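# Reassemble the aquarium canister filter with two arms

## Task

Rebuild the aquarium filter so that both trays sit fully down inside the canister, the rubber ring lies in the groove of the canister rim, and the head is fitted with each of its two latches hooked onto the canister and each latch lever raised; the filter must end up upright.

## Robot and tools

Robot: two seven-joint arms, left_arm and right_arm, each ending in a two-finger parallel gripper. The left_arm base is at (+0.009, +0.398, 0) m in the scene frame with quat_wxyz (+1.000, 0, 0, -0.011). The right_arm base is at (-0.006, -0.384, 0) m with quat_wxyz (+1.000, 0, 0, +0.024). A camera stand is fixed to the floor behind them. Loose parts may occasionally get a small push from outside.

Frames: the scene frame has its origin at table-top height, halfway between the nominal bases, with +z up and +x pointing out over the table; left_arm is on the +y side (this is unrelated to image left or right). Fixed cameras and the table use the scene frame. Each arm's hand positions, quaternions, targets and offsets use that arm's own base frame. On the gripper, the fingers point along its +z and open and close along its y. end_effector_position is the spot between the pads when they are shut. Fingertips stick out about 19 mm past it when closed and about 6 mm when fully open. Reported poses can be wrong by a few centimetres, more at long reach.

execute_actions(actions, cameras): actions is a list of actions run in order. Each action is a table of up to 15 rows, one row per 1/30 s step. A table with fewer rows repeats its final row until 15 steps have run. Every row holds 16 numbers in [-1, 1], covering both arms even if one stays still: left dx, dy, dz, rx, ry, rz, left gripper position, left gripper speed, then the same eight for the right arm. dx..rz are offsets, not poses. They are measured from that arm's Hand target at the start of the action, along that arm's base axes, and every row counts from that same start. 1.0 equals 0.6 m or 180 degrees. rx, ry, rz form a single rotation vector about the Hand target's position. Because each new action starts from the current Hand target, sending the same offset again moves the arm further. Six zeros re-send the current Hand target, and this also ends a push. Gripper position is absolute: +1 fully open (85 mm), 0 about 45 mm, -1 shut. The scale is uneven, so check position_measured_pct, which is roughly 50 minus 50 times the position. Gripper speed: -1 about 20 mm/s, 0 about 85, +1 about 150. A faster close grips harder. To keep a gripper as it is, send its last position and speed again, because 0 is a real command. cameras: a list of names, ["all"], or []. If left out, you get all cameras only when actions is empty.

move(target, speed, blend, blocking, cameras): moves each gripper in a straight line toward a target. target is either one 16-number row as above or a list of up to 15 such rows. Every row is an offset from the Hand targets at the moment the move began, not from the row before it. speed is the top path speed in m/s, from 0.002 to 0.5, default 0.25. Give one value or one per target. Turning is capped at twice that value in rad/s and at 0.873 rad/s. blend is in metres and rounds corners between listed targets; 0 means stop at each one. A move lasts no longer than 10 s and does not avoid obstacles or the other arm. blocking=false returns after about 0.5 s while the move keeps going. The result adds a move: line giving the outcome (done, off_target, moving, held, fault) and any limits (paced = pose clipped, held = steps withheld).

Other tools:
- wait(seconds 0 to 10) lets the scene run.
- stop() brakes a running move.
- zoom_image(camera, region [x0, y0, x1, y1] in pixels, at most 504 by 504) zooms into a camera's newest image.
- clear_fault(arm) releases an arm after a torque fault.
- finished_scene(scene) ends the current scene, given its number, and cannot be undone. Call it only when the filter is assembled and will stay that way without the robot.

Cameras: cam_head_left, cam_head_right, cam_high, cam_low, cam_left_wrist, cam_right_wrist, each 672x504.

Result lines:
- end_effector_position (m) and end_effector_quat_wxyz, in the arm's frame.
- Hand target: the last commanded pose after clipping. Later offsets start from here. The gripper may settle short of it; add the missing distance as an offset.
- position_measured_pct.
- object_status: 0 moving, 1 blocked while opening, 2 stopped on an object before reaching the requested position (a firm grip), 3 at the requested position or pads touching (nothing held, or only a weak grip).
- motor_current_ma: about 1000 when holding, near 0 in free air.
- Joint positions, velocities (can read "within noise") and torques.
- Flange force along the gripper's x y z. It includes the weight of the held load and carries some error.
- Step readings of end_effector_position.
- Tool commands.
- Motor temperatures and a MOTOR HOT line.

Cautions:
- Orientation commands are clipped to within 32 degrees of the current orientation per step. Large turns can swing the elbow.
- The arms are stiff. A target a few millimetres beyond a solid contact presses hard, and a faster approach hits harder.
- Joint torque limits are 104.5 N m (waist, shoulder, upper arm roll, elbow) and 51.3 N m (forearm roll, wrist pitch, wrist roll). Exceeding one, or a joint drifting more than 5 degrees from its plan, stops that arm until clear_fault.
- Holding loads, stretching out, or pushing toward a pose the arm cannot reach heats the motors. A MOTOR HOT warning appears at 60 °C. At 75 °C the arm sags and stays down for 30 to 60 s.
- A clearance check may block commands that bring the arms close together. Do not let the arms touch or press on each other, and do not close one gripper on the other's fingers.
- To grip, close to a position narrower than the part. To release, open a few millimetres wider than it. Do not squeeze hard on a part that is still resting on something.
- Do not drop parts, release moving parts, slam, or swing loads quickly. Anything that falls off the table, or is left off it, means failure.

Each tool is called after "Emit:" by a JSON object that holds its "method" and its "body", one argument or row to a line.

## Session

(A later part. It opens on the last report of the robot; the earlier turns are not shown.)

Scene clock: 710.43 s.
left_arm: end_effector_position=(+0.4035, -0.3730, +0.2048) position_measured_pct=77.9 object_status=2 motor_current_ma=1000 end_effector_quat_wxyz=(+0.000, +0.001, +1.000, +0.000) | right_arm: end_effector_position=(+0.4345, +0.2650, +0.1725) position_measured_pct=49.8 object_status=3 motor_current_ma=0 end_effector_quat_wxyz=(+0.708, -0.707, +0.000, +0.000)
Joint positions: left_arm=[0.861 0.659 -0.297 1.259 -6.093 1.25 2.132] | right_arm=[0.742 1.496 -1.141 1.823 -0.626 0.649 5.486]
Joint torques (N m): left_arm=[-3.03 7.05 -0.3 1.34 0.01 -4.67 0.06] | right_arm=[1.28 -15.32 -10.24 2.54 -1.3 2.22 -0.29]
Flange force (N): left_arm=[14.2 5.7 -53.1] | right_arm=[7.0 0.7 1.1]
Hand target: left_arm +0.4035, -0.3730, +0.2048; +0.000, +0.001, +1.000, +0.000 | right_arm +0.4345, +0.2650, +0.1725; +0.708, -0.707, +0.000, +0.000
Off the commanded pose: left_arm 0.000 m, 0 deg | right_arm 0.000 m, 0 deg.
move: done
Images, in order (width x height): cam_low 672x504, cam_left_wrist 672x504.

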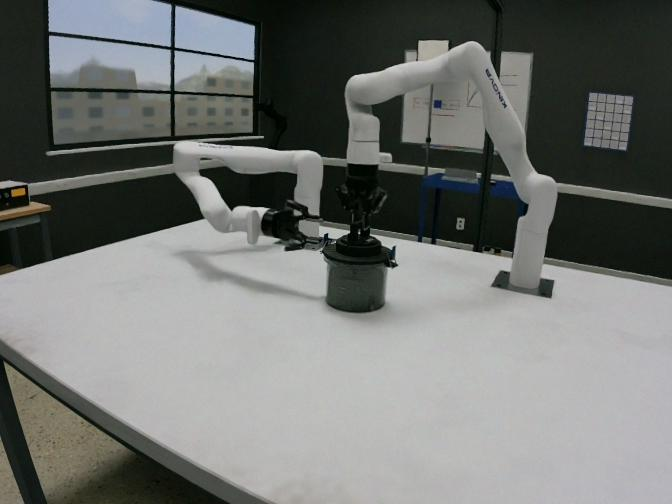

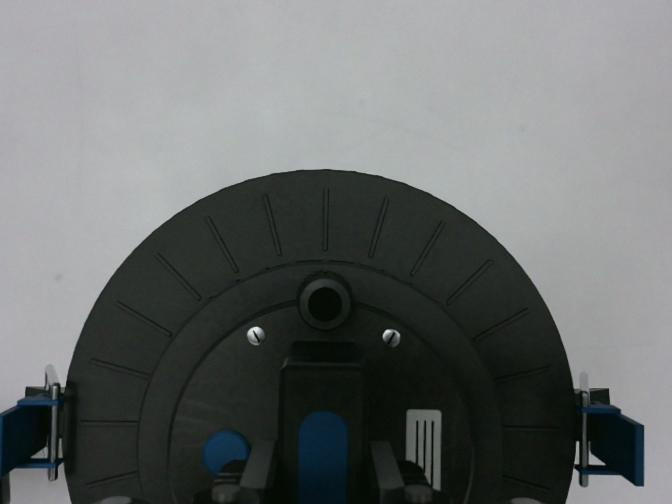

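Emit:
{"method": "move", "body": {
  "target": [
    [0,0,0,0,0,0,-0.95,-1,0,0.0067,0.0042,0,0,0,0.0,-0.5],
    [0,0,0,0,0,0,-0.95,-1,0,0.0125,0.0067,0,0,0,0.0,-0.5]
  ],
  "speed": 0.03,
  "blend": [0.002,0],
  "cameras": ["cam_low","cam_left_wrist"]
}}

Emit:
{"method": "zoom_image", "body": {
  "camera": "cam_low",
  "region": [290, 225, 350, 275]
}}

Scene clock: 713.80 s.
left_arm: end_effector_position=(+0.4037, -0.3728, +0.2048) position_measured_pct=77.9 object_status=2 motor_current_ma=1000 end_effector_quat_wxyz=(+0.000, +0.001, +1.000, +0.000) | right_arm: end_effector_position=(+0.4346, +0.2724, +0.1764) position_measured_pct=49.8 object_status=3 motor_current_ma=0 end_effector_quat_wxyz=(+0.707, -0.707, +0.000, -0.001)
Joint positions: left_arm=[0.861 0.659 -0.297 1.26 -6.093 1.25 2.132] | right_arm=[0.73 1.494 -1.154 1.829 -0.636 0.629 5.486]
Joint torques (N m): left_arm=[3.81 7.61 5.78 -0.58 3.44 -5.88 -0.24] | right_arm=[-15.33 -13.54 -22.35 9.69 -3.72 6.25 -0.38]
Flange force (N): left_arm=[10.3 18.4 -55.3] | right_arm=[7.1 14.3 -36.6]
Hand target: left_arm +0.4035, -0.3730, +0.2048; +0.000, +0.001, +1.000, +0.000 | right_arm +0.4345, +0.2725, +0.1765; +0.708, -0.707, +0.000, +0.000
Off the commanded pose: left_arm 0.000 m, 0 deg | right_arm 0.000 m, 0 deg.
move: done; blend cut to 0.0019 m at target 1
Images, in order (width x height): cam_low 672x504, cam_left_wrist 672x504.

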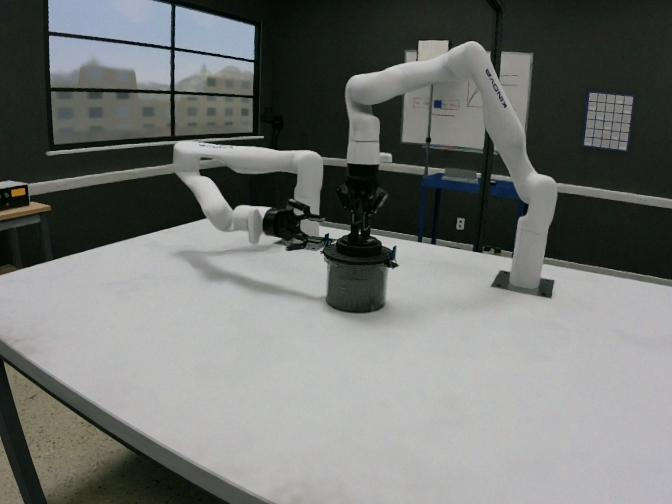

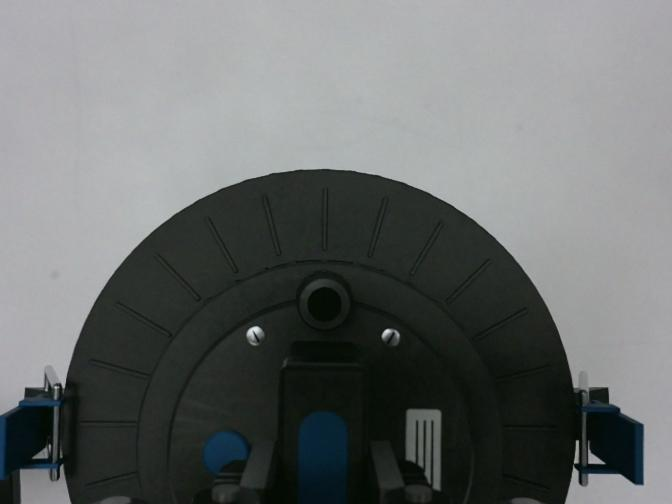

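Scaled by 8.400 from the camera's 672x504 image, which has a finer 960x720 frame.

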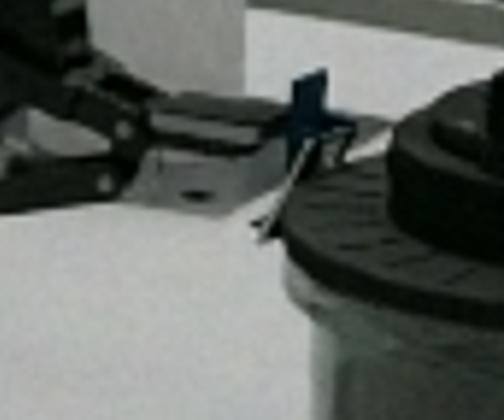

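Emit:
{"method": "move", "body": {
  "target": [
    [0,0,0.0045,0,0,0,-0.95,-1,0,-0.02,0,0,0,0,0.0,-0.5],
    [0,0,0.0045,0,0,0,-0.2,-0.5,0,-0.1,0,0,0,0,0.0,-0.5],
    [0,0,0.1,0,0,0,-0.2,-0.5,0,-0.16,0,0,0,0,0.0,-0.5],
    [0,0.12,0.25,0,0,0,-0.2,-0.5,0,-0.2,0,0,0,0,0.0,-0.5]
  ],
  "speed": [0.06,0.1,0.1,0.25],
  "cameras": ["all"]
}}

Emit:
{"method": "zoom_image", "body": {
  "camera": "cam_low",
  "region": [300, 205, 420, 325]
}}

Emit:
{"method": "zoom_image", "body": {
  "camera": "cam_high",
  "region": [240, 180, 360, 290]
}}

Emit:
{"method": "zoom_image", "body": {
  "camera": "cam_head_left",
  "region": [290, 260, 400, 360]
}}

Emit:
{"method": "zoom_image", "body": {
  "camera": "cam_right_wrist",
  "region": [250, 300, 550, 504]
}}

Scene clock: 720.90 s.
left_arm: end_effector_position=(+0.4035, -0.3010, +0.3548) position_measured_pct=60.2 object_status=3 motor_current_ma=0 end_effector_quat_wxyz=(+0.000, +0.001, +1.000, +0.000) | right_arm: end_effector_position=(+0.4345, +0.1525, +0.1765) position_measured_pct=49.8 object_status=3 motor_current_ma=0 end_effector_quat_wxyz=(+0.708, -0.707, +0.000, +0.000)
Joint positions: left_arm=[0.768 0.48 -0.324 1.081 -6.135 1.602 2.053] | right_arm=[0.92 1.416 -1.043 1.739 -0.533 0.944 5.405]
Joint torques (N m): left_arm=[-1.41 -17.83 -1.28 -8.34 -0.29 0.26 -0.17] | right_arm=[1.3 -16 -9.52 1.9 -1.88 2.04 -0.27]
Flange force (N): left_arm=[1.4 -2.7 -0.4] | right_arm=[6.8 0.8 -0.3]
Hand target: left_arm +0.4035, -0.3010, +0.3548; +0.000, +0.001, +1.000, +0.000 | right_arm +0.4345, +0.1525, +0.1765; +0.708, -0.707, +0.000, +0.000
Off the commanded pose: left_arm 0.000 m, 0 deg | right_arm 0.000 m, 0 deg.
move: done

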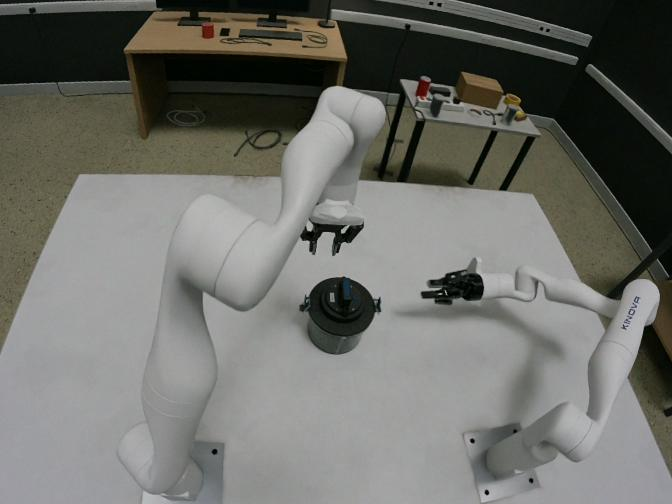

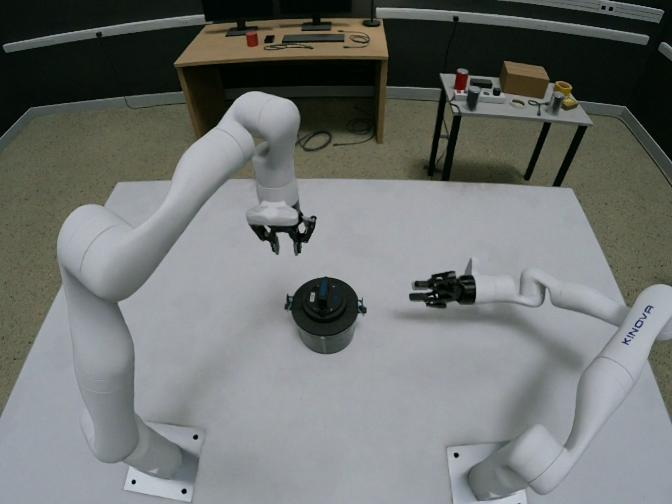

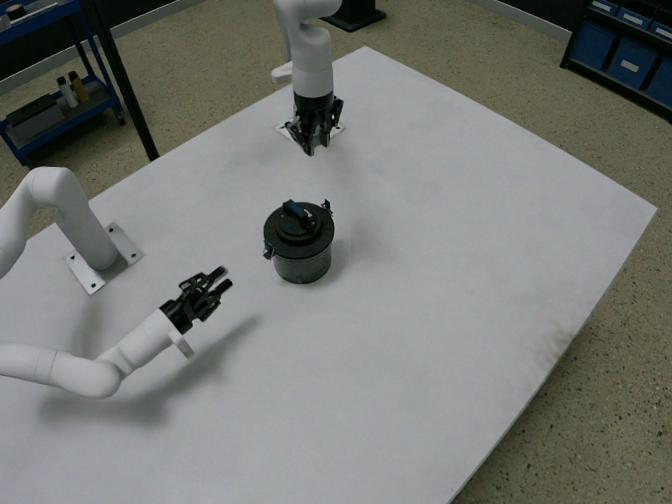

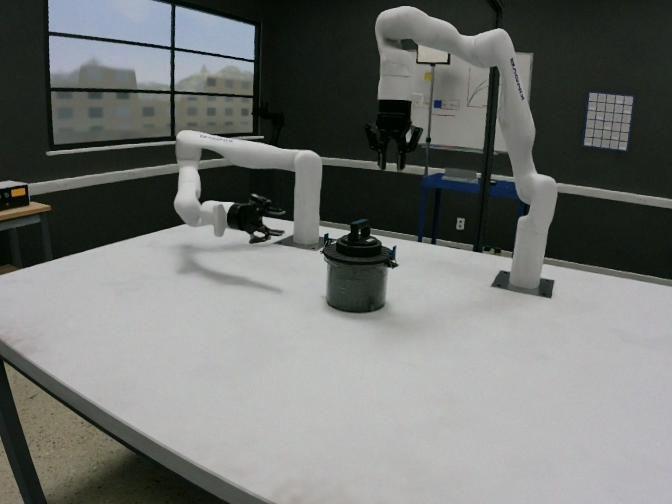

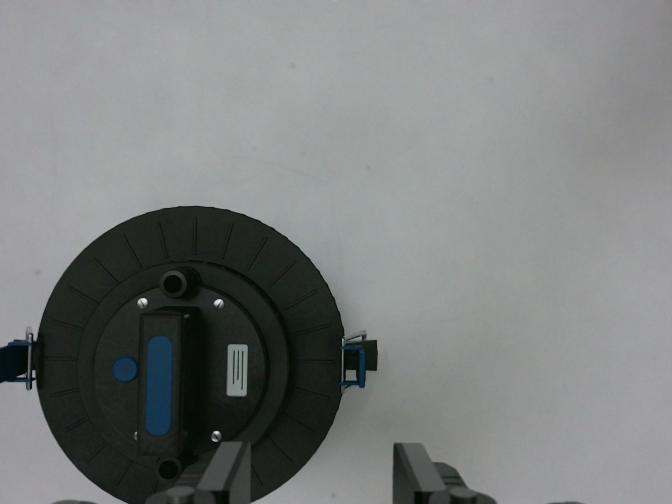

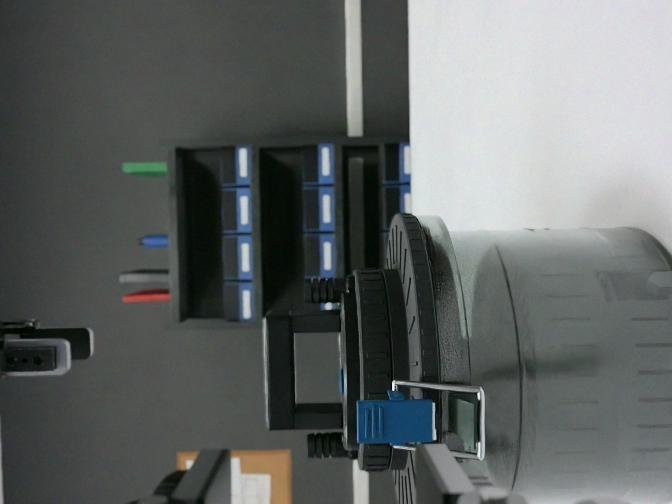

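Scaled by 4.200 from the camera's 672x504 image, which has a finer 960x720 frame.

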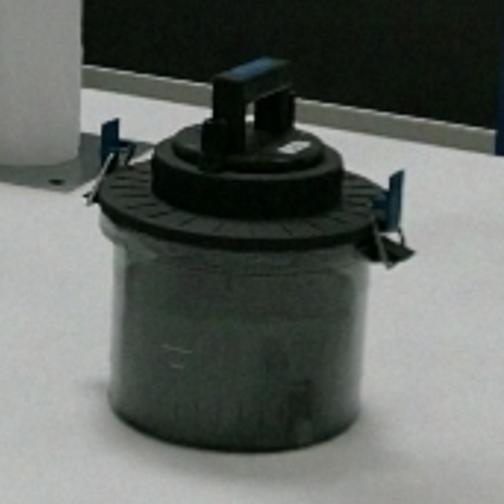

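Scaled by 4.200 from the camera's 672x504 image, which has a finer 960x720 frame.

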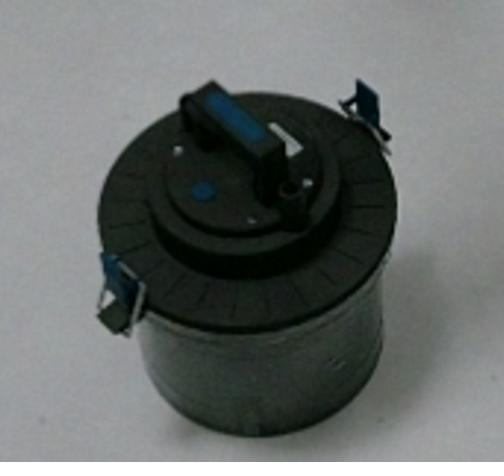

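Scaled by 4.582 from the camera's 672x504 image, which has a finer 960x720 frame.

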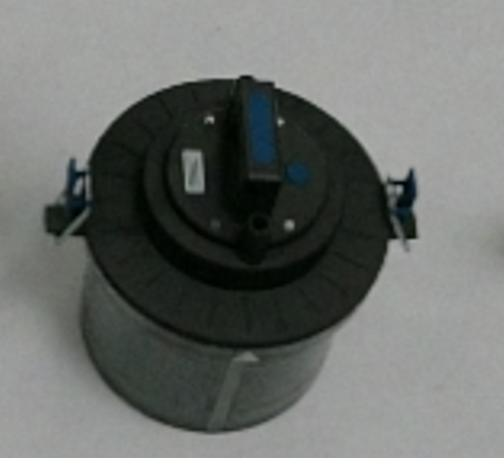

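Scaled by 1.680.

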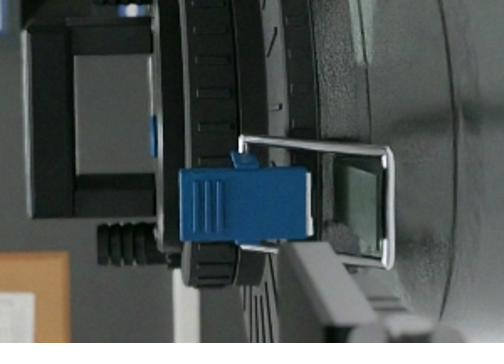

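Emit:
{"method": "finished_scene", "body": {
  "scene": 2
}}

The scene is finished: the task was done.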